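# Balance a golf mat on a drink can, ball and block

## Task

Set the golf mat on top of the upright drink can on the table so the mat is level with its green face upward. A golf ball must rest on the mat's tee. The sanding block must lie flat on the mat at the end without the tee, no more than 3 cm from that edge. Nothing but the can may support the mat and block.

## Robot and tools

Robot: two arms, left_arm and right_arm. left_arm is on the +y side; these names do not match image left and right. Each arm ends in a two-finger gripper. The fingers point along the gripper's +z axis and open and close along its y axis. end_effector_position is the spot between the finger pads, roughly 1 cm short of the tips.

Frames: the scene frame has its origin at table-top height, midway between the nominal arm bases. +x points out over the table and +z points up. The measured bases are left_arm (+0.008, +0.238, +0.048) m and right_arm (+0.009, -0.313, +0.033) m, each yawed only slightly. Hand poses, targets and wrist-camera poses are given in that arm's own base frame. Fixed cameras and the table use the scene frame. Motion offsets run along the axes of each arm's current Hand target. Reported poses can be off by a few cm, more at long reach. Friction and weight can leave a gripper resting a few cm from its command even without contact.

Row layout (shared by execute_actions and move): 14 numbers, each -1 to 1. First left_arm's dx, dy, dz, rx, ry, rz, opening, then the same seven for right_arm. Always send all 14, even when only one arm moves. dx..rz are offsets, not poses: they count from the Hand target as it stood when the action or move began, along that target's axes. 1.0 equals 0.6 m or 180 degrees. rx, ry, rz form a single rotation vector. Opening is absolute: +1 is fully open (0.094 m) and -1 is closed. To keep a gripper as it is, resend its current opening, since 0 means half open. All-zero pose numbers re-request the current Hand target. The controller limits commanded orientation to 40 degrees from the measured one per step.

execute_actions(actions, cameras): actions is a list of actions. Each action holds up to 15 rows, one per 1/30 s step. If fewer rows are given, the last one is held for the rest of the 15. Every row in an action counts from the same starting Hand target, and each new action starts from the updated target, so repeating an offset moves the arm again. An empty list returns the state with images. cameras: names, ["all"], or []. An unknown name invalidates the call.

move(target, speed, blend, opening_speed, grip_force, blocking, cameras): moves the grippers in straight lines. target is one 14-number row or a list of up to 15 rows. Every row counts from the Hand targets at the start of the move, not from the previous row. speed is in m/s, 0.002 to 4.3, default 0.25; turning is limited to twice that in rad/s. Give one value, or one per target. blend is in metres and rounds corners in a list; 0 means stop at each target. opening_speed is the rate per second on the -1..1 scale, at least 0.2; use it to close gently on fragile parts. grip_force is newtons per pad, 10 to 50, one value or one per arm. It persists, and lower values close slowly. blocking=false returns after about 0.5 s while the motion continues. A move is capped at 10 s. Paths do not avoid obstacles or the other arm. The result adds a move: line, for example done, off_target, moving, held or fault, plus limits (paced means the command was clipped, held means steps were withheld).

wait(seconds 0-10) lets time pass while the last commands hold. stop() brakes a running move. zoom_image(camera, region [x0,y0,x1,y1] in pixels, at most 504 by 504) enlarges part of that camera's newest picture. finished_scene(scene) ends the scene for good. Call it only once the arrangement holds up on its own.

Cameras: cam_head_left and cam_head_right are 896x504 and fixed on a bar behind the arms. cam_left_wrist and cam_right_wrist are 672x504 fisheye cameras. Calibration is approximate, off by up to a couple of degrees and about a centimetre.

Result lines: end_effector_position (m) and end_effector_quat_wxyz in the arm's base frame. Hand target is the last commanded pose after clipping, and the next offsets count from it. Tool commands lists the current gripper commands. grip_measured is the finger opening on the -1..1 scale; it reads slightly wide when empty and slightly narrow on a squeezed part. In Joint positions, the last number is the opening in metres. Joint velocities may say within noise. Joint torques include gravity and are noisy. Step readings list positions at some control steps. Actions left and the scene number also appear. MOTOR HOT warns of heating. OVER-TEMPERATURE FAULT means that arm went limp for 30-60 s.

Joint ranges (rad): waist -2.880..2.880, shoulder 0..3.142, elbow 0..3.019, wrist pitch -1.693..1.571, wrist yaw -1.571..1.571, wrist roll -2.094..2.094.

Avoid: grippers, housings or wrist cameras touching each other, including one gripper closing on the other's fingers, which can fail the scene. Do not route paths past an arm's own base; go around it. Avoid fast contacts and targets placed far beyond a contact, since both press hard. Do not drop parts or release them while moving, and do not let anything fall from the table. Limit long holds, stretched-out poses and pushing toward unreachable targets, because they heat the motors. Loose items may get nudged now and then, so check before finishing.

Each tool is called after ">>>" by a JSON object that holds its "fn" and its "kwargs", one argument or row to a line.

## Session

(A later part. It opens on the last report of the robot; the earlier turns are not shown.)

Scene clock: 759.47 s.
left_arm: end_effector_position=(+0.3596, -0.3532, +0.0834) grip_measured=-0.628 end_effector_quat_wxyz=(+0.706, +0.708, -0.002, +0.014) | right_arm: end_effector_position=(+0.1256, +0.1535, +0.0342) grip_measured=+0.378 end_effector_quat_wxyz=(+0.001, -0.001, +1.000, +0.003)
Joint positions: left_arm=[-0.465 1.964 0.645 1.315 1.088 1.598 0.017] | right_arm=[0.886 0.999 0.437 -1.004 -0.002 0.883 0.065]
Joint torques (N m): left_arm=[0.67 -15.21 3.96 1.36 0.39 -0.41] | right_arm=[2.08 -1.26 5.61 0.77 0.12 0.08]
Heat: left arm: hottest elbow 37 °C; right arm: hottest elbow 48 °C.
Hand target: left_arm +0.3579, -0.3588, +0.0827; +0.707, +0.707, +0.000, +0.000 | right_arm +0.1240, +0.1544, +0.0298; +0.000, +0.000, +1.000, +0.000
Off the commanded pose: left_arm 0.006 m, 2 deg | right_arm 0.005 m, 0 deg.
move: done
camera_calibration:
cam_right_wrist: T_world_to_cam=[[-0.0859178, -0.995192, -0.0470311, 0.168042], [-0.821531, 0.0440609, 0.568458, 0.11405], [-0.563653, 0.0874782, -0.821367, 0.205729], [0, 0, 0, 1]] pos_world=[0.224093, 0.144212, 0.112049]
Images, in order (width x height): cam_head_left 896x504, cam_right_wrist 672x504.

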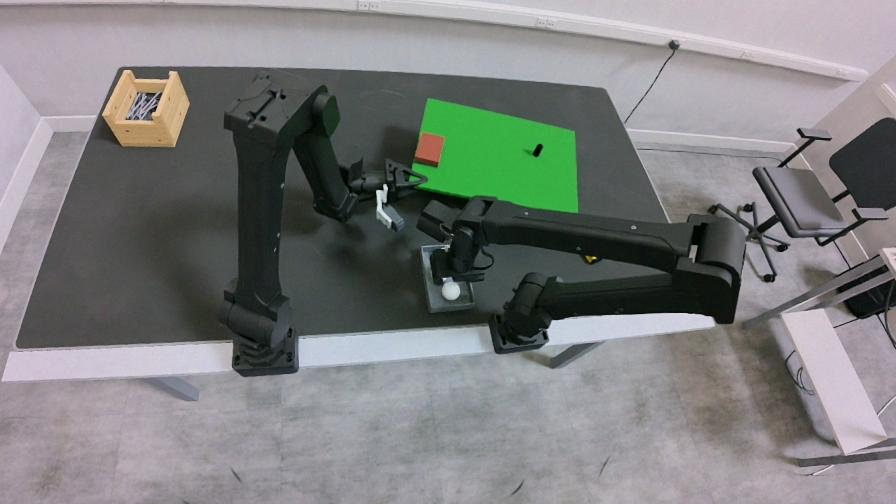

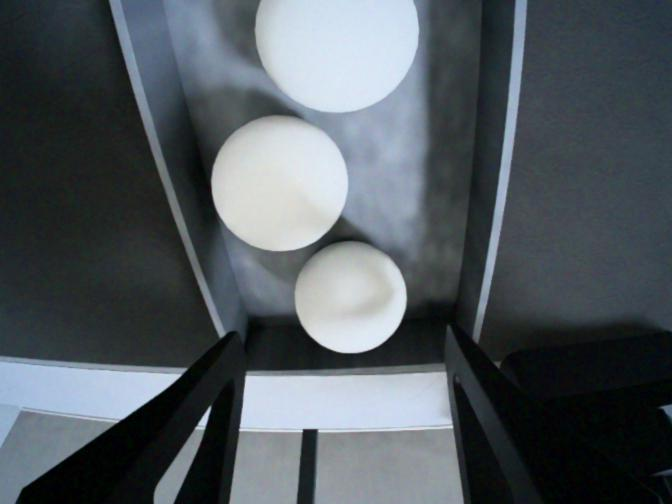

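>>> {"fn": "move", "kwargs": {
  "target": [0,0,0,0,0,0,-0.75,0.0075,-0.0017,0.0603,0,0,0,0.38],
  "speed": 0.06,
  "cameras": ["cam_right_wrist","cam_head_left"]
}}

Scene clock: 763.27 s.
left_arm: end_effector_position=(+0.3596, -0.3532, +0.0834) grip_measured=-0.628 end_effector_quat_wxyz=(+0.706, +0.708, -0.002, +0.014) | right_arm: end_effector_position=(+0.1216, +0.1533, -0.0020) grip_measured=+0.378 end_effector_quat_wxyz=(+0.001, -0.001, +1.000, +0.003)
Joint positions: left_arm=[-0.465 1.964 0.645 1.315 1.088 1.598 0.017] | right_arm=[0.901 1.091 0.371 -0.845 -0.002 0.898 0.065]
Joint torques (N m): left_arm=[0.73 -15.09 4.04 1.37 0.4 -0.37] | right_arm=[2.73 -1.14 4.77 0.73 0.12 0.11]
Heat: left arm: hottest elbow 37 °C; right arm: hottest elbow 47 °C.
Hand target: left_arm +0.3579, -0.3588, +0.0827; +0.707, +0.707, +0.000, +0.000 | right_arm +0.1195, +0.1534, -0.0064; +0.000, +0.000, +1.000, +0.000
Off the commanded pose: left_arm 0.006 m, 2 deg | right_arm 0.005 m, 0 deg.
move: done
camera_calibration:
cam_right_wrist: T_world_to_cam=[[-0.0859465, -0.995178, -0.0472656, 0.165719], [-0.821582, 0.0439587, 0.568393, 0.131386], [-0.563574, 0.0876839, -0.821398, 0.173723], [0, 0, 0, 1]] pos_world=[0.220093, 0.143912, 0.0758498]
Images, in order (width x height): cam_head_left 896x504, cam_right_wrist 672x504.

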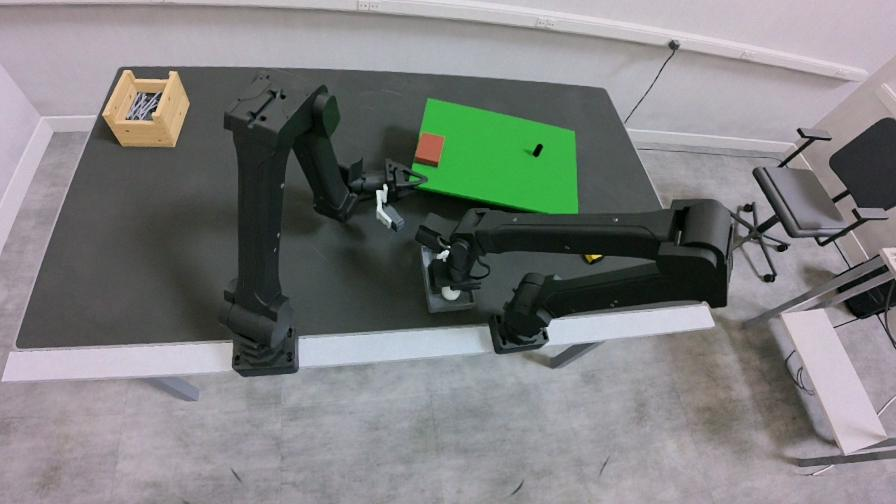

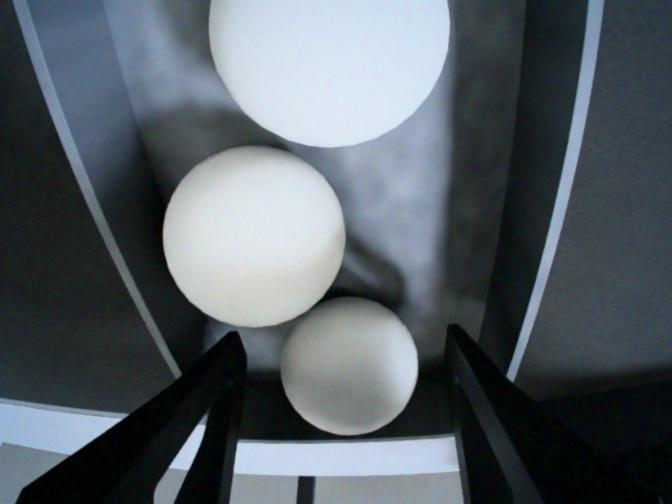

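>>> {"fn": "move", "kwargs": {
  "target": [0,0,0,0,0,0,-0.75,0,0,0,0,0,0,-0.28],
  "grip_force": [50,30],
  "cameras": ["cam_right_wrist"]
}}

>>> {"fn": "wait", "kwargs": {
  "seconds": 1.5
}}

Scene clock: 766.27 s.
left_arm: end_effector_position=(+0.3596, -0.3532, +0.0834) grip_measured=-0.628 end_effector_quat_wxyz=(+0.706, +0.708, -0.002, +0.014) | right_arm: end_effector_position=(+0.1218, +0.1533, -0.0020) grip_measured=-0.116 end_effector_quat_wxyz=(+0.001, -0.001, +1.000, +0.003)
Joint positions: left_arm=[-0.465 1.964 0.645 1.315 1.088 1.598 0.017] | right_arm=[0.901 1.091 0.371 -0.845 -0.001 0.898 0.042]
Joint torques (N m): left_arm=[0.56 -15.15 3.96 1.48 0.4 -0.37] | right_arm=[2.61 -1.08 4.68 0.77 0.21 0.11]
Heat: left arm: hottest elbow 37 °C; right arm: hottest elbow 47 °C.
Hand target: left_arm +0.3579, -0.3588, +0.0827; +0.707, +0.707, +0.000, +0.000 | right_arm +0.1196, +0.1534, -0.0063; +0.000, +0.000, +1.000, +0.000
Off the commanded pose: left_arm 0.006 m, 2 deg | right_arm 0.005 m, 0 deg.
grip_force (N): 50, 30
move: done
camera_calibration:
cam_right_wrist: T_world_to_cam=[[-0.0859002, -0.995173, -0.0474567, 0.165731], [-0.82192, 0.0438636, 0.567912, 0.13159], [-0.563089, 0.0877893, -0.82172, 0.173683], [0, 0, 0, 1]] pos_world=[0.220192, 0.143911, 0.0758522]
Images, in order (width x height): cam_right_wrist 672x504.

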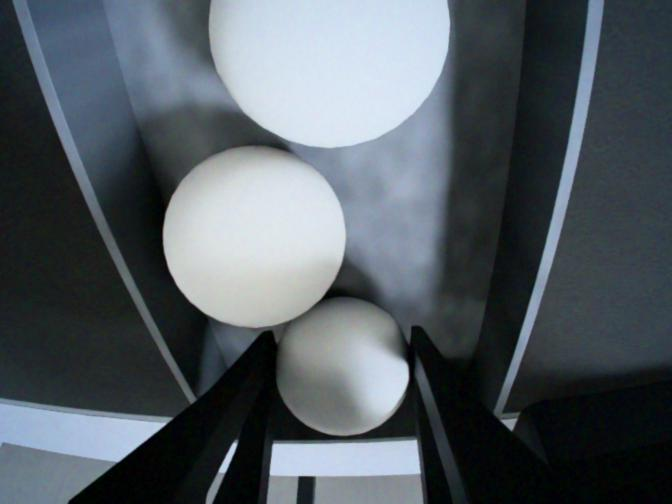

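Scene clock: 767.77 s.
left_arm: end_effector_position=(+0.3596, -0.3532, +0.0834) grip_measured=-0.628 end_effector_quat_wxyz=(+0.706, +0.708, -0.002, +0.014) | right_arm: end_effector_position=(+0.1218, +0.1533, -0.0020) grip_measured=-0.117 end_effector_quat_wxyz=(+0.001, -0.001, +1.000, +0.003)
Joint positions: left_arm=[-0.465 1.964 0.645 1.315 1.088 1.598 0.017] | right_arm=[0.901 1.091 0.371 -0.845 -0.001 0.898 0.041]
Joint torques (N m): left_arm=[0.67 -15.27 3.97 1.48 0.38 -0.39] | right_arm=[2.32 -1.61 4.82 0.88 0.1 0.11]
Heat: left arm: hottest elbow 37 °C; right arm: hottest elbow 47 °C.
Hand target: left_arm +0.3579, -0.3588, +0.0827; +0.707, +0.707, +0.000, +0.000 | right_arm +0.1196, +0.1534, -0.0063; +0.000, +0.000, +1.000, +0.000
Tool commands: left_gripper/opening=-0.75 right_gripper/opening=-0.28
Off the commanded pose: left_arm 0.006 m, 2 deg | right_arm 0.005 m, 0 deg.
grip_force (N): 50, 30
wait: 1.50 s; at rest by 0.17 s

>>> {"fn": "move", "kwargs": {
  "target": [0,0,0,0,0,0,-0.75,0,0,-0.444,0,0,0,-0.28],
  "speed": 0.15,
  "cameras": ["cam_right_wrist","cam_head_left"]
}}

Scene clock: 770.93 s.
left_arm: end_effector_position=(+0.3596, -0.3532, +0.0834) grip_measured=-0.628 end_effector_quat_wxyz=(+0.706, +0.708, -0.002, +0.014) | right_arm: end_effector_position=(+0.1164, +0.1465, +0.2357) grip_measured=-0.117 end_effector_quat_wxyz=(-0.005, -0.001, +1.000, -0.005)
Joint positions: left_arm=[-0.465 1.964 0.645 1.315 1.088 1.598 0.017] | right_arm=[0.901 0.81 0.894 -1.668 -0.001 0.898 0.041]
Joint torques (N m): left_arm=[0.62 -15.27 4.04 1.47 0.38 -0.4] | right_arm=[2.02 -1.26 10.95 -0.43 0.07 0.1]
Heat: left arm: hottest elbow 37 °C; right arm: hottest elbow 47 °C.
Hand target: left_arm +0.3579, -0.3588, +0.0827; +0.707, +0.707, +0.000, +0.000 | right_arm +0.1195, +0.1534, +0.2601; +0.000, +0.000, +1.000, +0.000
Off the commanded pose: left_arm 0.006 m, 2 deg | right_arm 0.026 m, 1 deg.
joint sent to its limit (right arm) — joint 4 (wrist pitch), lower limit. The joint targets still meet the commanded pose.
grip_force (N): 50, 30
move: off_target (right_arm)
camera_calibration:
cam_right_wrist: T_world_to_cam=[[-0.0864071, -0.995771, -0.0312235, 0.166157], [-0.81498, 0.0526237, 0.577095, -0.0118726], [-0.573011, 0.0753116, -0.81608, 0.368292], [0, 0, 0, 1]] pos_world=[0.215717, 0.138342, 0.312595]
Images, in order (width x height): cam_head_left 896x504, cam_right_wrist 672x504.

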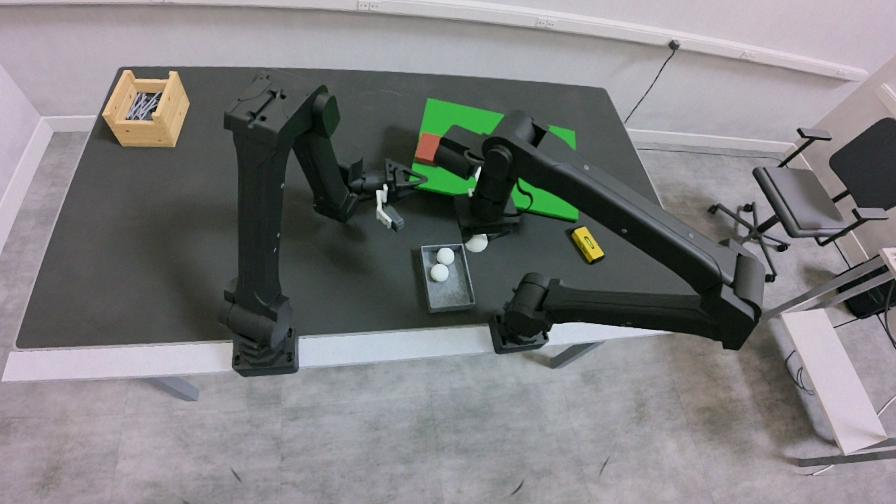

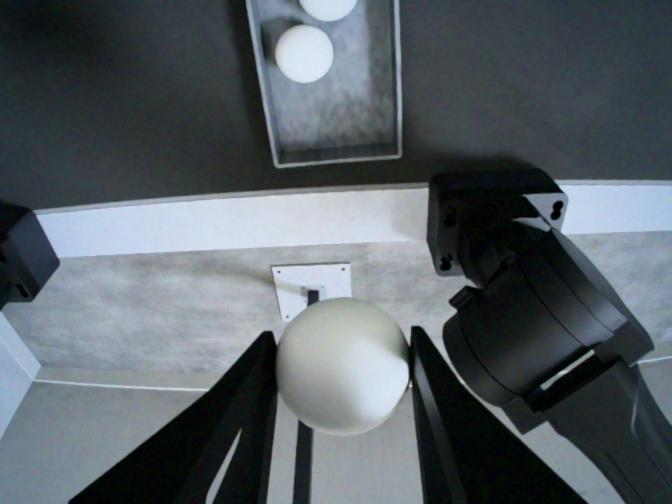

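>>> {"fn": "move", "kwargs": {
  "target": [
    [0,0,0,0,0,0,-0.75,-0.3,-0.1,-0.05,0,0,0,-0.28],
    [0,0,0,0,0,0,-0.75,-0.4667,-0.4167,-0.05,0,0,0,-0.28]
  ],
  "speed": 0.2,
  "blend": [0.05,0],
  "cameras": ["cam_right_wrist","cam_head_left","cam_head_right"]
}}

Scene clock: 775.43 s.
left_arm: end_effector_position=(+0.3596, -0.3532, +0.0834) grip_measured=-0.628 end_effector_quat_wxyz=(+0.706, +0.708, -0.002, +0.014) | right_arm: end_effector_position=(+0.3825, -0.0912, +0.2750) grip_measured=-0.117 end_effector_quat_wxyz=(-0.022, +0.004, +1.000, +0.004)
Joint positions: left_arm=[-0.465 1.964 0.645 1.315 1.088 1.598 0.017] | right_arm=[-0.232 1.394 1.414 -1.634 0.002 -0.223 0.041]
Joint torques (N m): left_arm=[0.67 -15.27 4 1.46 0.4 -0.39] | right_arm=[1.32 -7.24 11.18 0.51 -0.06 -0.19]
Heat: left arm: hottest shoulder 36 °C; right arm: hottest elbow 48 °C.
Hand target: left_arm +0.3579, -0.3588, +0.0827; +0.707, +0.707, +0.000, +0.000 | right_arm +0.3996, -0.0966, +0.2901; +0.000, +0.000, +1.000, +0.000
Off the commanded pose: left_arm 0.006 m, 2 deg | right_arm 0.023 m, 3 deg.
grip_force (N): 50, 30
move: off_target (right_arm)
camera_calibration:
cam_right_wrist: T_world_to_cam=[[-0.09888, -0.994071, -0.0452235, -0.0375953], [-0.794625, 0.0515219, 0.60491, 0.1794], [-0.598994, 0.0957493, -0.795009, 0.576717], [0, 0, 0, 1]] pos_world=[0.484288, -0.101836, 0.348273]
Images, in order (width x height): cam_head_left 896x504, cam_head_right 896x504, cam_right_wrist 672x504.

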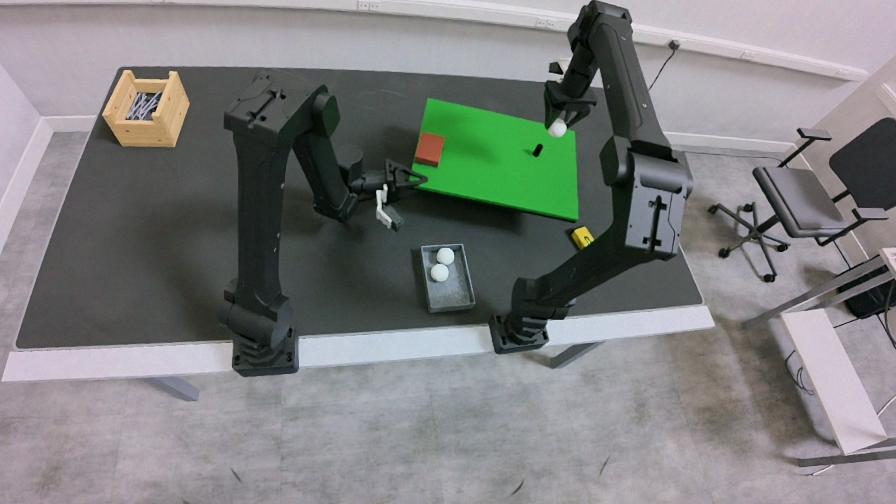

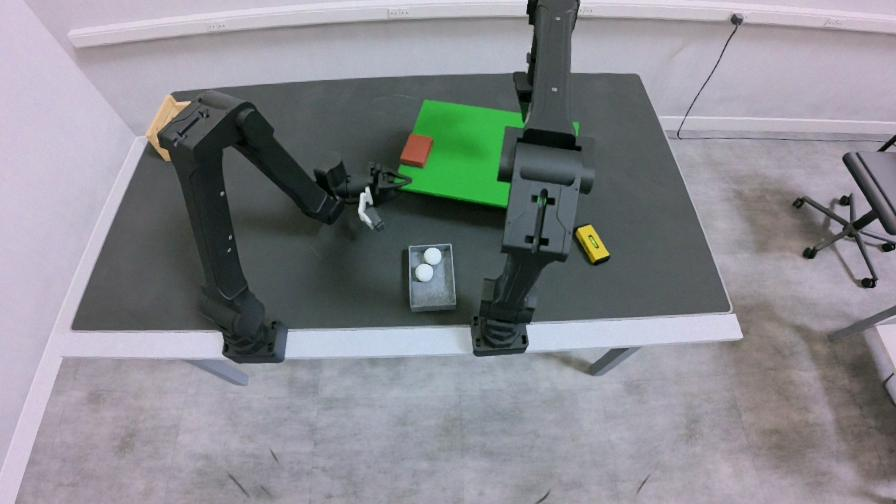

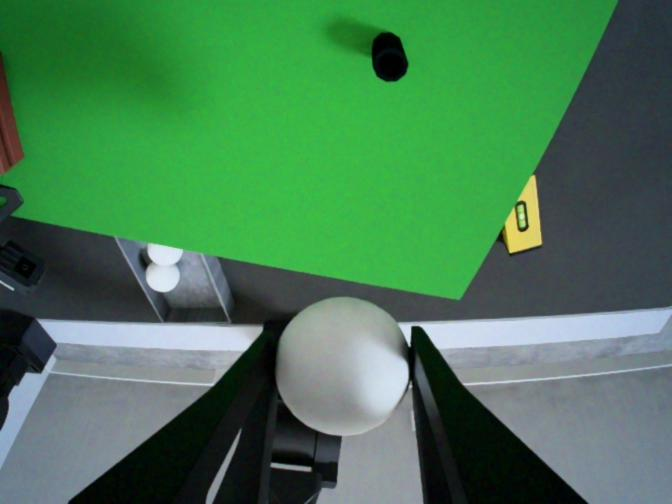

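>>> {"fn": "zoom_image", "kwargs": {
  "camera": "cam_head_left",
  "region": [386, 85, 616, 235]
}}

Scaled by 2.191.

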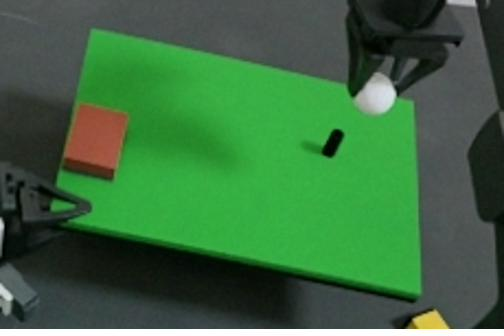

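>>> {"fn": "zoom_image", "kwargs": {
  "camera": "cam_head_right",
  "region": [386, 85, 616, 235]
}}

Scaled by 2.191.

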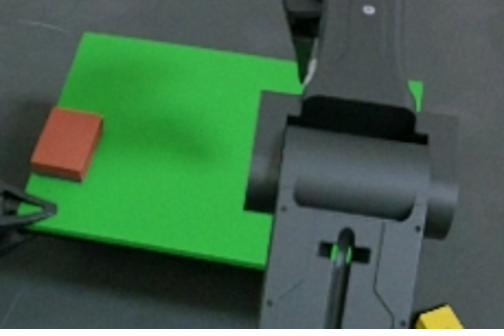

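>>> {"fn": "wait", "kwargs": {
  "seconds": 0.1,
  "cameras": ["cam_left_wrist"]
}}

Scene clock: 784.67 s.
left_arm: end_effector_position=(+0.3596, -0.3532, +0.0834) grip_measured=-0.628 end_effector_quat_wxyz=(+0.706, +0.708, -0.002, +0.014) | right_arm: end_effector_position=(+0.3825, -0.0912, +0.2750) grip_measured=-0.117 end_effector_quat_wxyz=(-0.022, +0.004, +1.000, +0.004)
Joint positions: left_arm=[-0.465 1.964 0.645 1.315 1.088 1.598 0.017] | right_arm=[-0.232 1.394 1.414 -1.634 0.002 -0.224 0.041]
Joint torques (N m): left_arm=[0.73 -15.21 3.96 1.43 0.37 -0.39] | right_arm=[1.03 -7.06 11.06 0.46 -0.11 -0.22]
Heat: left arm: hottest shoulder 36 °C; right arm: hottest elbow 49 °C.
Hand target: left_arm +0.3579, -0.3588, +0.0827; +0.707, +0.707, +0.000, +0.000 | right_arm +0.3996, -0.0966, +0.2901; +0.000, +0.000, +1.000, +0.000
Tool commands: left_gripper/opening=-0.75 right_gripper/opening=-0.28
Off the commanded pose: left_arm 0.006 m, 2 deg | right_arm 0.023 m, 3 deg.
grip_force (N): 50, 30
wait: 0.10 s; at rest from the start
camera_calibration:
cam_left_wrist: T_world_to_cam=[[0.113812, -0.0560927, -0.991918, 0.0266805], [0.776633, 0.627667, 0.0536158, -0.0296418], [0.619587, -0.776458, 0.114999, -0.39115], [0, 0, 0, 1]] pos_world=[0.262336, -0.28361, 0.0730362]
Images, in order (width x height): cam_left_wrist 672x504.

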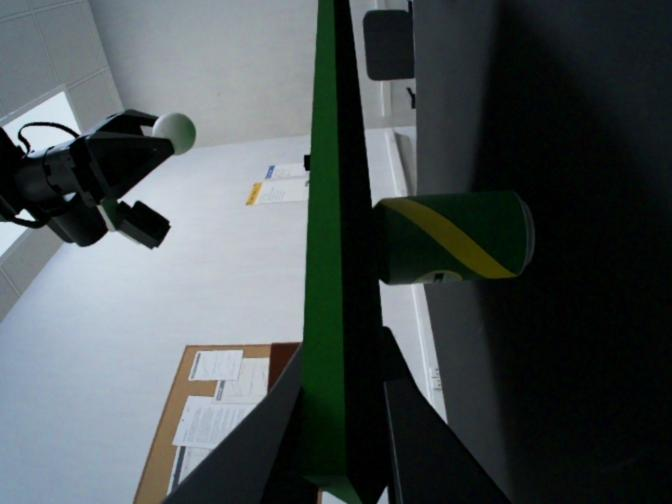

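>>> {"fn": "move", "kwargs": {
  "target": [0,0.0167,0,0.0073,0,-0.0239,-0.75,0,0,0,0,0,0,-0.28],
  "speed": 0.03,
  "cameras": ["cam_head_left","cam_left_wrist","cam_right_wrist"]
}}

>>> {"fn": "zoom_image", "kwargs": {
  "camera": "cam_head_left",
  "region": [386, 85, 616, 235]
}}

Scene clock: 798.53 s.
left_arm: end_effector_position=(+0.3611, -0.3540, +0.0925) grip_measured=-0.628 end_effector_quat_wxyz=(+0.701, +0.713, +0.014, -0.002) | right_arm: end_effector_position=(+0.3825, -0.0912, +0.2750) grip_measured=-0.117 end_effector_quat_wxyz=(-0.022, +0.004, +1.000, +0.004)
Joint positions: left_arm=[-0.465 1.917 0.645 1.234 1.088 1.582 0.017] | right_arm=[-0.232 1.394 1.414 -1.634 0.002 -0.224 0.041]
Joint torques (N m): left_arm=[0.62 -16.21 3.99 0.59 0.4 -0.55] | right_arm=[0.73 -6.59 11.26 0.38 -0.05 -0.23]
Heat: left arm: hottest shoulder 36 °C; right arm: hottest elbow 50 °C.
Hand target: left_arm +0.3579, -0.3589, +0.0928; +0.698, +0.715, +0.026, -0.027 | right_arm +0.3996, -0.0966, +0.2901; +0.000, +0.000, +1.000, +0.000
Off the commanded pose: left_arm 0.006 m, 3 deg | right_arm 0.023 m, 3 deg.
grip_force (N): 50, 30
move: off_target (left_arm, right_arm)
camera_calibration:
cam_left_wrist: T_world_to_cam=[[0.0680471, -0.0413781, -0.996824, 0.0576365], [0.778375, 0.627214, 0.0270994, -0.0291607], [0.6241, -0.777747, 0.0748878, -0.392007], [0, 0, 0, 1]] pos_world=[0.263428, -0.284207, 0.0876002]
cam_right_wrist: T_world_to_cam=[[-0.098457, -0.994116, -0.0451671, -0.0378226], [-0.794618, 0.0512134, 0.604945, 0.179353], [-0.599073, 0.0954517, -0.794985, 0.576716], [0, 0, 0, 1]] pos_world=[0.484288, -0.101834, 0.348273]
Images, in order (width x height): cam_head_left 896x504, cam_left_wrist 672x504, cam_right_wrist 672x504.

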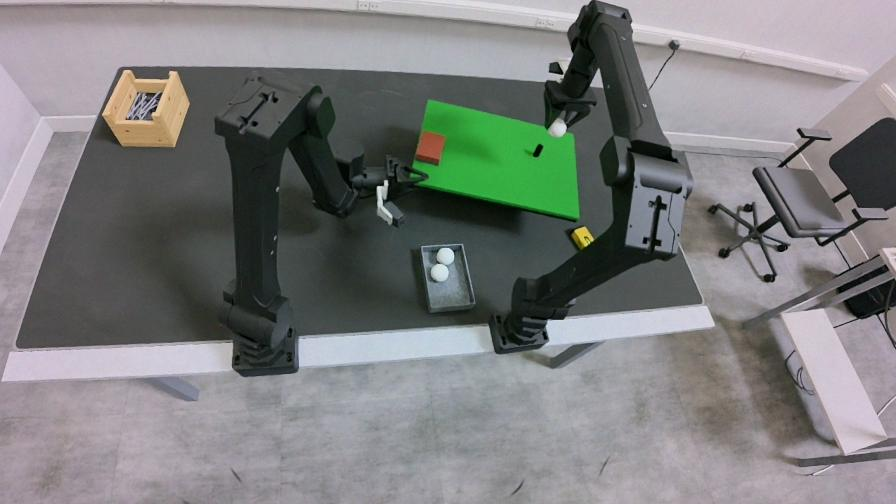

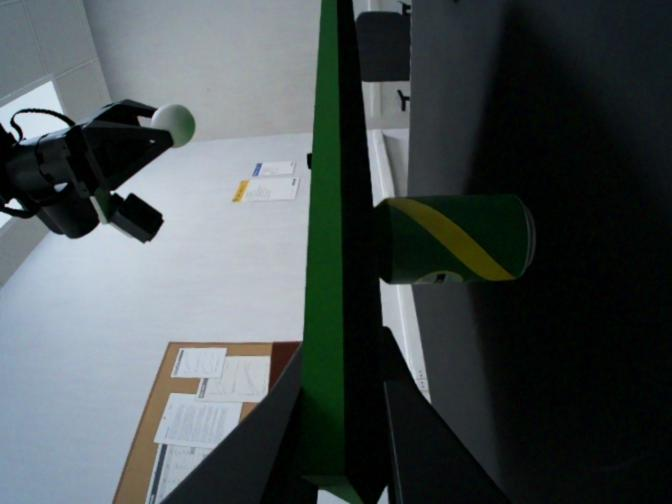

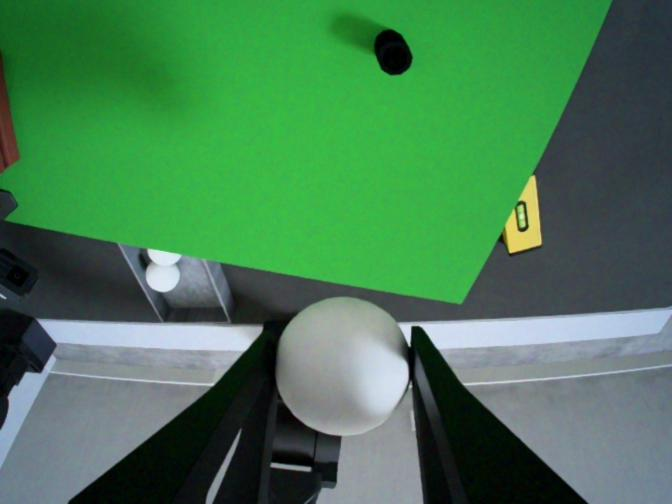

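Scaled by 2.191.

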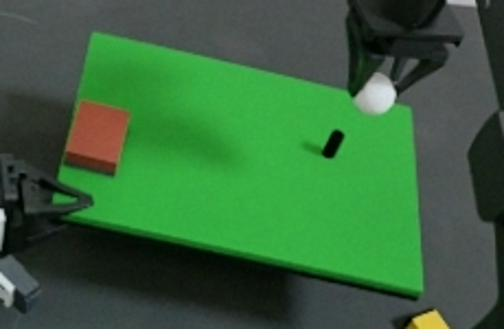

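>>> {"fn": "zoom_image", "kwargs": {
  "camera": "cam_right_wrist",
  "region": [340, 0, 460, 100]
}}

Scaled by 4.200 from the camera's 672x504 image, which has a finer 960x720 frame.

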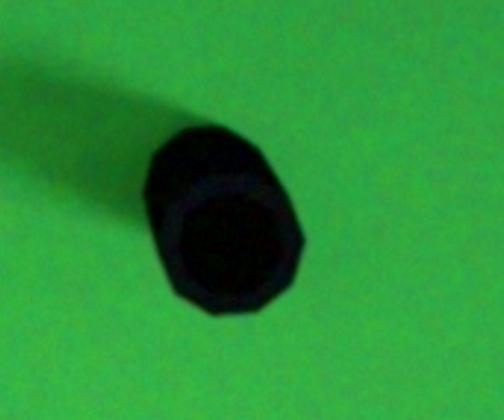

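>>> {"fn": "move", "kwargs": {
  "target": [
    [0,0,0,0,0,0,-0.75,-0.0773,-0.0407,0.05,0,0,0,-0.28],
    [0,0,0,0,0,0,-0.75,-0.0773,-0.0407,0.17,0,0,0,-0.28]
  ],
  "speed": [0.12,0.08],
  "blend": [0.01,0],
  "cameras": ["cam_head_left","cam_head_right","cam_right_wrist"]
}}

>>> {"fn": "zoom_image", "kwargs": {
  "camera": "cam_head_left",
  "region": [486, 90, 606, 190]
}}

>>> {"fn": "zoom_image", "kwargs": {
  "camera": "cam_right_wrist",
  "region": [240, 200, 460, 460]
}}

Scene clock: 814.10 s.
left_arm: end_effector_position=(+0.3611, -0.3540, +0.0925) grip_measured=-0.628 end_effector_quat_wxyz=(+0.701, +0.713, +0.014, -0.002) | right_arm: end_effector_position=(+0.4435, -0.1165, +0.1966) grip_measured=-0.117 end_effector_quat_wxyz=(+0.002, +0.002, +1.000, -0.002)
Joint positions: left_arm=[-0.465 1.917 0.645 1.234 1.088 1.582 0.017] | right_arm=[-0.255 1.548 1.374 -1.391 0.002 -0.252 0.041]
Joint torques (N m): left_arm=[0.62 -16.03 3.9 0.5 0.42 -0.53] | right_arm=[0.97 -8.76 6.94 0.94 -0.13 -0.18]
Heat: left arm: hottest shoulder 37 °C; right arm: hottest elbow 51 °C.
Hand target: left_arm +0.3579, -0.3589, +0.0928; +0.698, +0.715, +0.026, -0.027 | right_arm +0.4459, -0.1210, +0.1881; +0.000, +0.000, +1.000, +0.000
Off the commanded pose: left_arm 0.006 m, 3 deg | right_arm 0.010 m, 0 deg.
grip_force (N): 50, 30
move: off_target (left_arm)
camera_calibration:
cam_right_wrist: T_world_to_cam=[[-0.0914841, -0.995049, -0.0388331, -0.0649533], [-0.822965, 0.0535912, 0.565558, 0.297061], [-0.560677, 0.0836979, -0.823794, 0.540528], [0, 0, 0, 1]] pos_world=[0.541591, -0.125793, 0.274756]
Images, in order (width x height): cam_head_left 896x504, cam_head_right 896x504, cam_right_wrist 672x504.

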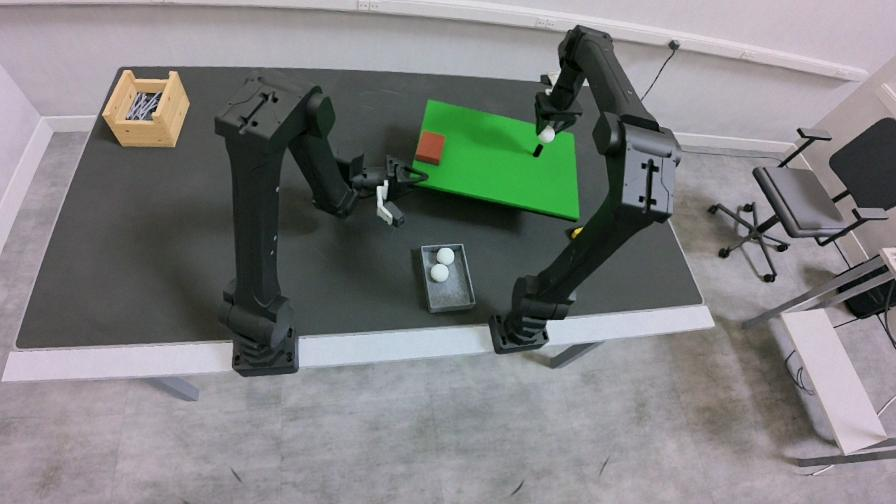

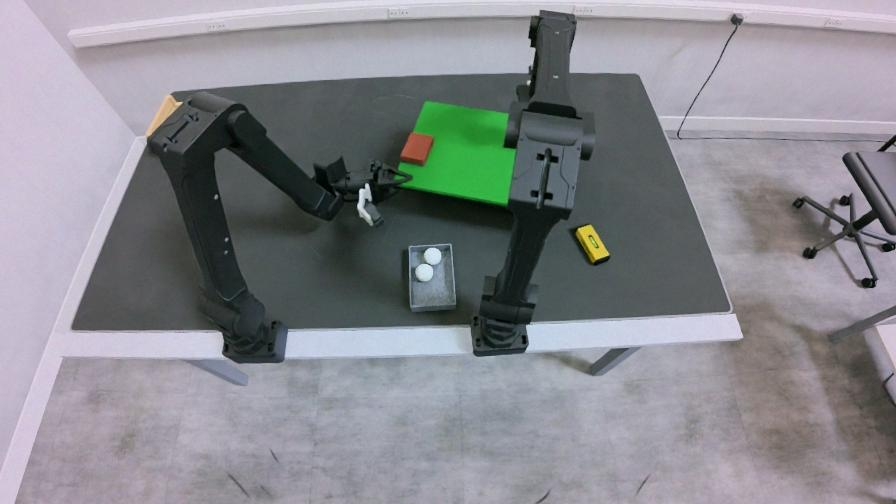

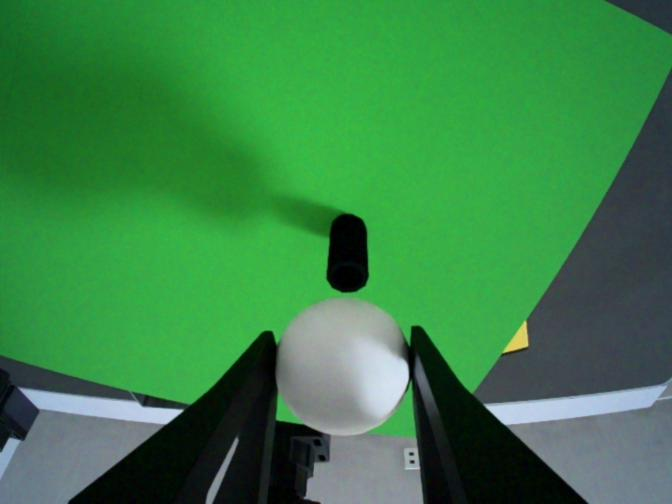

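Scaled by 4.200.

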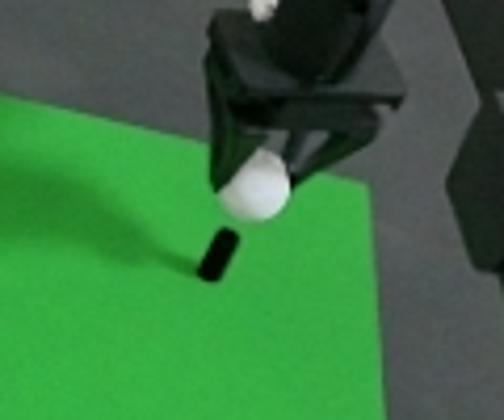

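Scaled by 1.938 from the camera's 672x504 image, which has a finer 960x720 frame.

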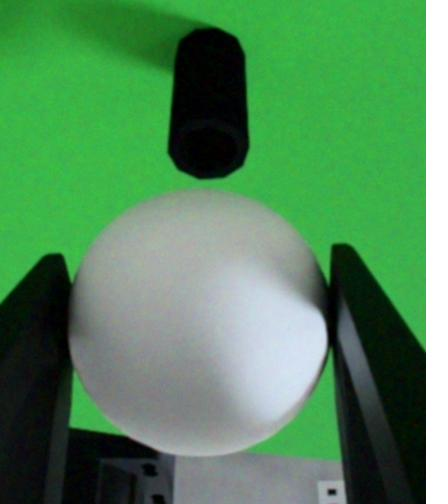

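>>> {"fn": "move", "kwargs": {
  "target": [0,0,0,0,0,0,-0.75,-0.0092,0.0,0.0167,0,0,0,-0.28],
  "speed": 0.03,
  "cameras": ["cam_head_left","cam_right_wrist"]
}}

>>> {"fn": "zoom_image", "kwargs": {
  "camera": "cam_head_left",
  "region": [506, 110, 576, 170]
}}

>>> {"fn": "zoom_image", "kwargs": {
  "camera": "cam_right_wrist",
  "region": [240, 200, 460, 460]
}}

Scene clock: 824.80 s.
left_arm: end_effector_position=(+0.3611, -0.3540, +0.0925) grip_measured=-0.628 end_effector_quat_wxyz=(+0.701, +0.713, +0.014, -0.002) | right_arm: end_effector_position=(+0.4499, -0.1182, +0.1894) grip_measured=-0.117 end_effector_quat_wxyz=(+0.006, +0.002, +1.000, -0.002)
Joint positions: left_arm=[-0.465 1.917 0.645 1.234 1.088 1.582 0.017] | right_arm=[-0.255 1.564 1.374 -1.368 0.002 -0.252 0.041]
Joint torques (N m): left_arm=[0.73 -15.79 3.95 0.51 0.44 -0.53] | right_arm=[1.26 -9.35 6.38 1.05 -0.13 -0.13]
Heat: left arm: hottest shoulder 37 °C; right arm: hottest elbow 50 °C.
Hand target: left_arm +0.3579, -0.3589, +0.0928; +0.698, +0.715, +0.026, -0.027 | right_arm +0.4515, -0.1211, +0.1780; +0.000, +0.000, +1.000, +0.000
Off the commanded pose: left_arm 0.006 m, 3 deg | right_arm 0.012 m, 1 deg.
grip_force (N): 50, 30
move: off_target (left_arm, right_arm)
camera_calibration:
cam_right_wrist: T_world_to_cam=[[-0.0913077, -0.995106, -0.0377736, -0.0666341], [-0.826473, 0.0545648, 0.560326, 0.309185], [-0.555523, 0.082381, -0.82741, 0.536663], [0, 0, 0, 1]] pos_world=[0.547578, -0.12739, 0.268279]
Images, in order (width x height): cam_head_left 896x504, cam_right_wrist 672x504.

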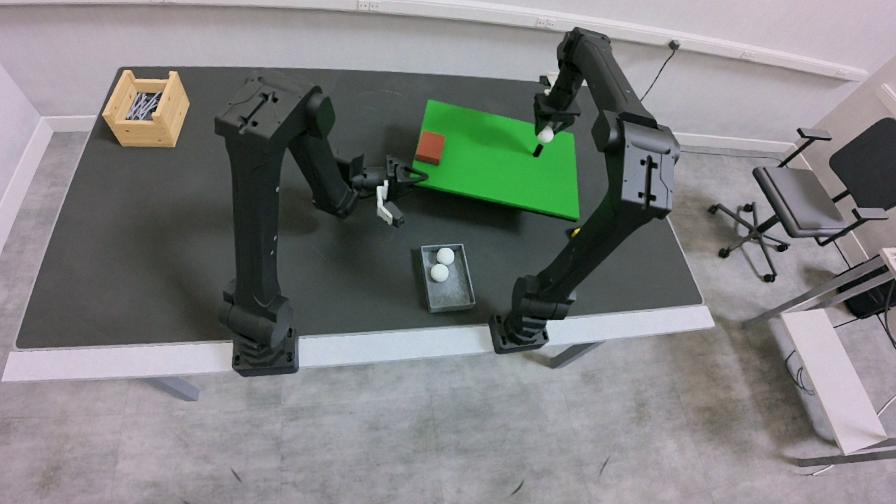

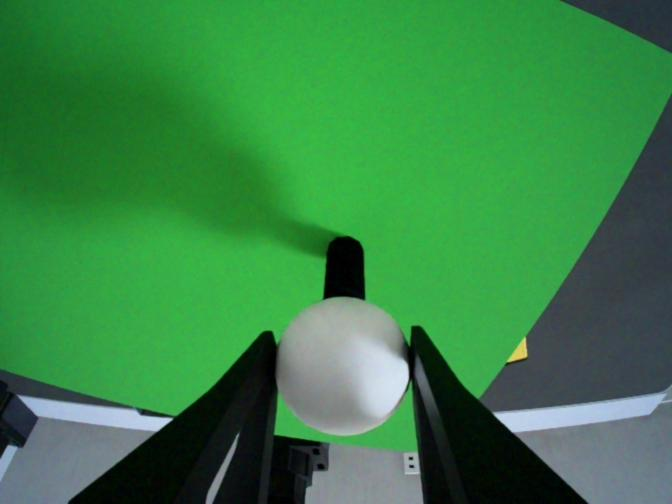

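Scaled by 7.200.

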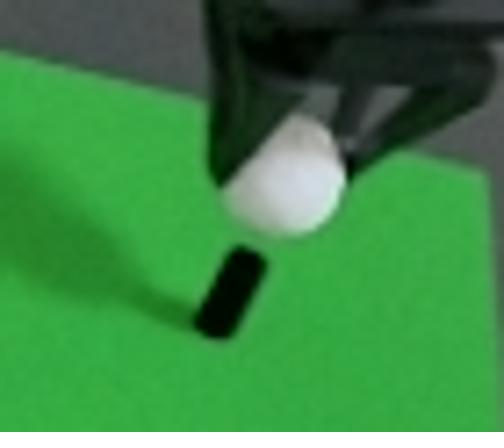

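Scaled by 1.938 from the camera's 672x504 image, which has a finer 960x720 frame.

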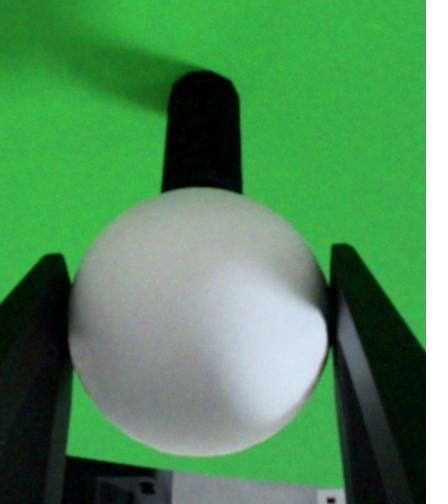

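>>> {"fn": "move", "kwargs": {
  "target": [0,0,0,0,0,0,-0.75,0.0067,0.0,0.0183,0,0,0,-0.28],
  "speed": 0.02,
  "cameras": ["cam_head_left","cam_right_wrist"]
}}

>>> {"fn": "zoom_image", "kwargs": {
  "camera": "cam_head_left",
  "region": [506, 110, 576, 170]
}}

>>> {"fn": "zoom_image", "kwargs": {
  "camera": "cam_right_wrist",
  "region": [240, 200, 460, 460]
}}

Scene clock: 831.17 s.
left_arm: end_effector_position=(+0.3611, -0.3540, +0.0925) grip_measured=-0.628 end_effector_quat_wxyz=(+0.701, +0.713, +0.014, -0.002) | right_arm: end_effector_position=(+0.4458, -0.1171, +0.1759) grip_measured=-0.117 end_effector_quat_wxyz=(+0.003, +0.002, +1.000, -0.002)
Joint positions: left_arm=[-0.465 1.917 0.645 1.234 1.088 1.582 0.017] | right_arm=[-0.255 1.564 1.337 -1.338 0.002 -0.252 0.041]
Joint torques (N m): left_arm=[0.44 -16.03 3.89 0.58 0.43 -0.52] | right_arm=[0.38 -8.7 6.86 1.09 -0.04 -0.22]
Heat: left arm: hottest shoulder 37 °C; right arm: hottest elbow 49 °C.
Hand target: left_arm +0.3579, -0.3589, +0.0928; +0.698, +0.715, +0.026, -0.027 | right_arm +0.4475, -0.1211, +0.1670; +0.000, +0.000, +1.000, +0.000
Off the commanded pose: left_arm 0.006 m, 3 deg | right_arm 0.010 m, 0 deg.
grip_force (N): 50, 30
move: off_target (left_arm)
camera_calibration:
cam_right_wrist: T_world_to_cam=[[-0.0914817, -0.995052, -0.0387614, -0.0661597], [-0.823368, 0.0536901, 0.564962, 0.311017], [-0.560086, 0.0835986, -0.824206, 0.52467], [0, 0, 0, 1]] pos_world=[0.543889, -0.126392, 0.254159]
Images, in order (width x height): cam_head_left 896x504, cam_right_wrist 672x504.

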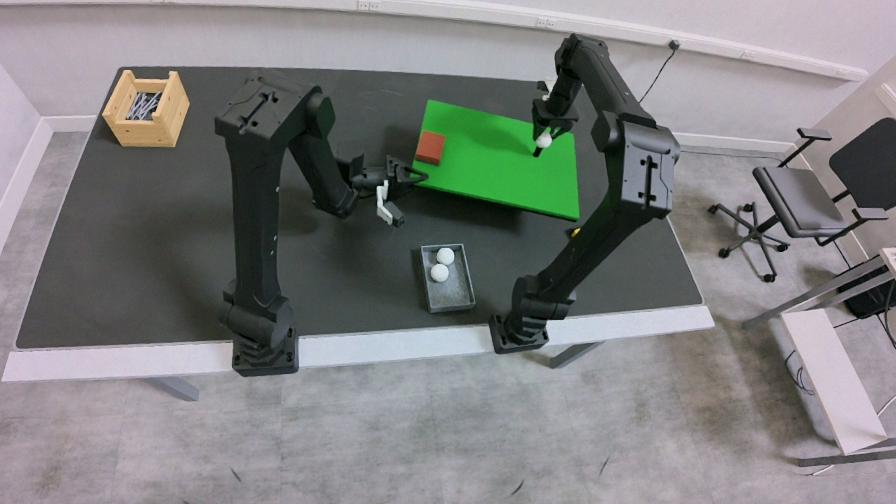

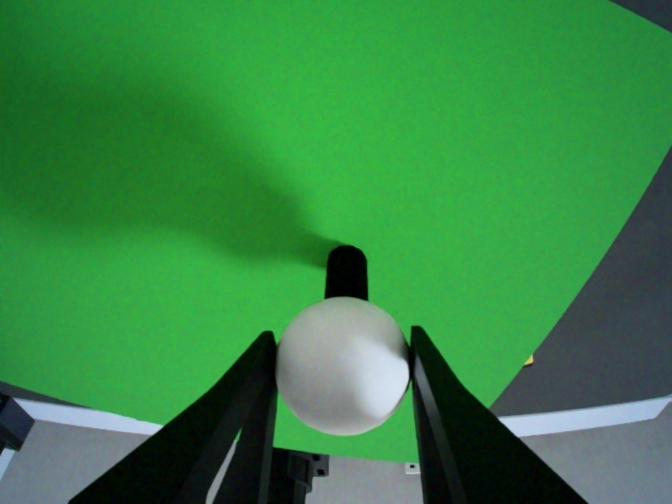

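Scaled by 7.200.

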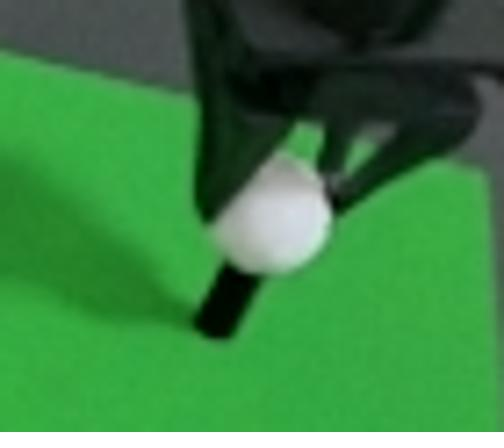

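Scaled by 1.938 from the camera's 672x504 image, which has a finer 960x720 frame.

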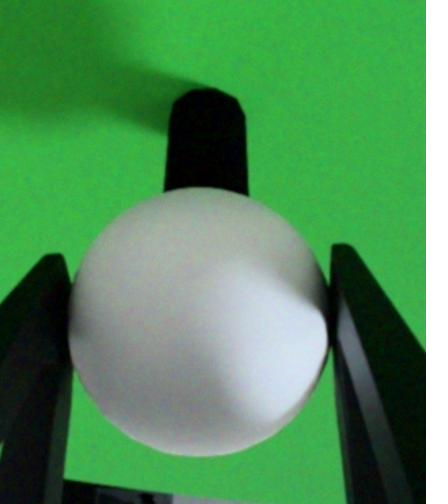

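>>> {"fn": "move", "kwargs": {
  "target": [0,0,0,0,0,0,-0.75,0,0,0.0067,0,0,0,-0.28],
  "speed": 0.02
}}

>>> {"fn": "move", "kwargs": {
  "target": [0,0,0,0,0,0,-0.75,0,0,0.005,0,0,0,-0.28],
  "speed": 0.02,
  "cameras": ["cam_head_left","cam_right_wrist"]
}}

>>> {"fn": "zoom_image", "kwargs": {
  "camera": "cam_head_left",
  "region": [506, 110, 576, 170]
}}

Scene clock: 833.90 s.
left_arm: end_effector_position=(+0.3611, -0.3540, +0.0926) grip_measured=-0.628 end_effector_quat_wxyz=(+0.701, +0.713, +0.015, -0.002) | right_arm: end_effector_position=(+0.4466, -0.1174, +0.1747) grip_measured=-0.117 end_effector_quat_wxyz=(+0.005, +0.002, +1.000, -0.002)
Joint positions: left_arm=[-0.465 1.917 0.645 1.233 1.088 1.582 0.017] | right_arm=[-0.255 1.564 1.334 -1.33 0.002 -0.252 0.041]
Joint torques (N m): left_arm=[0.5 -15.91 3.92 0.61 0.4 -0.53] | right_arm=[0.79 -9.05 6.24 1.02 -0.08 -0.18]
Heat: left arm: hottest shoulder 37 °C; right arm: hottest elbow 49 °C.
Hand target: left_arm +0.3579, -0.3589, +0.0928; +0.698, +0.715, +0.026, -0.027 | right_arm +0.4475, -0.1211, +0.1631; +0.000, +0.000, +1.000, +0.000
Off the commanded pose: left_arm 0.006 m, 3 deg | right_arm 0.012 m, 1 deg.
grip_force (N): 50, 30
move: off_target (left_arm, right_arm)

Scene clock: 834.60 s.
left_arm: end_effector_position=(+0.3611, -0.3540, +0.0929) grip_measured=-0.628 end_effector_quat_wxyz=(+0.701, +0.713, +0.014, -0.002) | right_arm: end_effector_position=(+0.4465, -0.1173, +0.1735) grip_measured=-0.117 end_effector_quat_wxyz=(+0.005, +0.002, +1.000, -0.002)
Joint positions: left_arm=[-0.465 1.916 0.645 1.233 1.088 1.582 0.017] | right_arm=[-0.255 1.564 1.331 -1.326 0.002 -0.252 0.041]
Joint torques (N m): left_arm=[0.73 -15.91 3.96 0.62 0.4 -0.52] | right_arm=[0.67 -9 6.13 0.96 -0.1 -0.18]
Heat: left arm: hottest shoulder 37 °C; right arm: hottest elbow 49 °C.
Hand target: left_arm +0.3579, -0.3588, +0.0927; +0.698, +0.715, +0.026, -0.027 | right_arm +0.4475, -0.1210, +0.1600; +0.000, +0.000, +1.000, +0.000
Off the commanded pose: left_arm 0.006 m, 3 deg | right_arm 0.014 m, 1 deg.
grip_force (N): 50, 30
move: off_target (left_arm, right_arm)
camera_calibration:
cam_right_wrist: T_world_to_cam=[[-0.0912962, -0.995103, -0.0378789, -0.0666237], [-0.826276, 0.0544667, 0.560626, 0.31518], [-0.555817, 0.0824814, -0.827203, 0.521637], [0, 0, 0, 1]] pos_world=[0.544279, -0.12649, 0.252278]
Images, in order (width x height): cam_head_left 896x504, cam_right_wrist 672x504.

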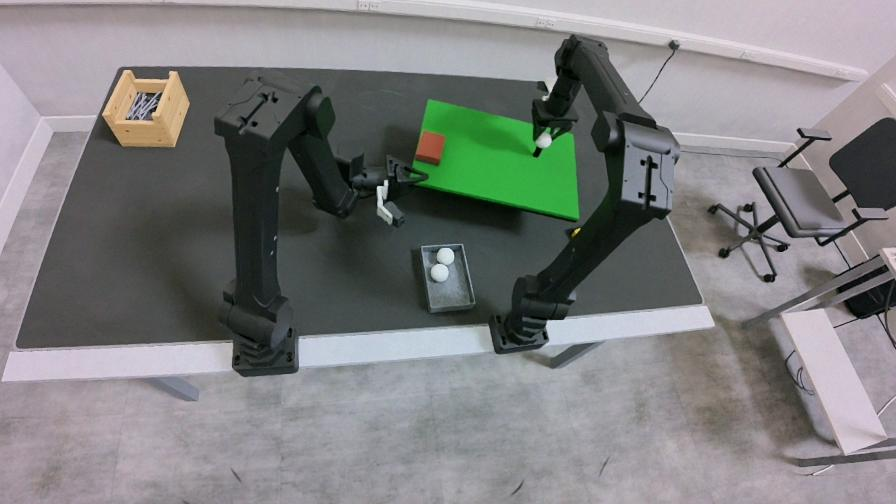

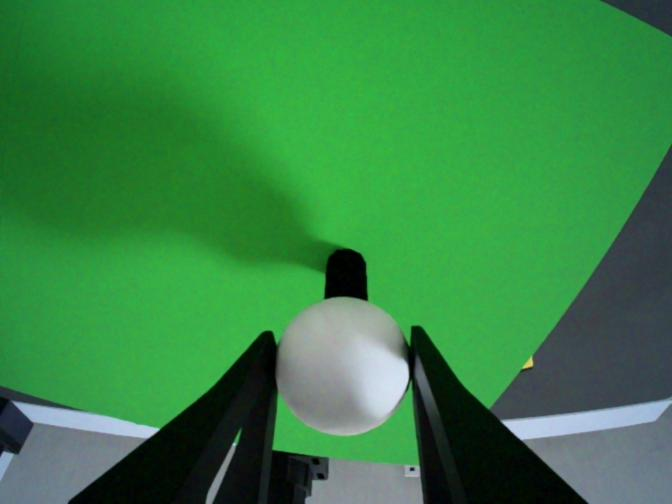

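Scaled by 7.200.

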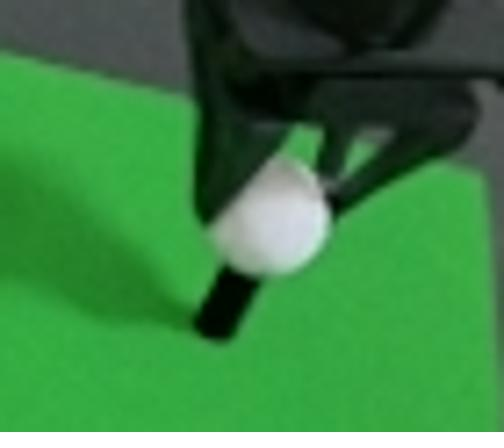

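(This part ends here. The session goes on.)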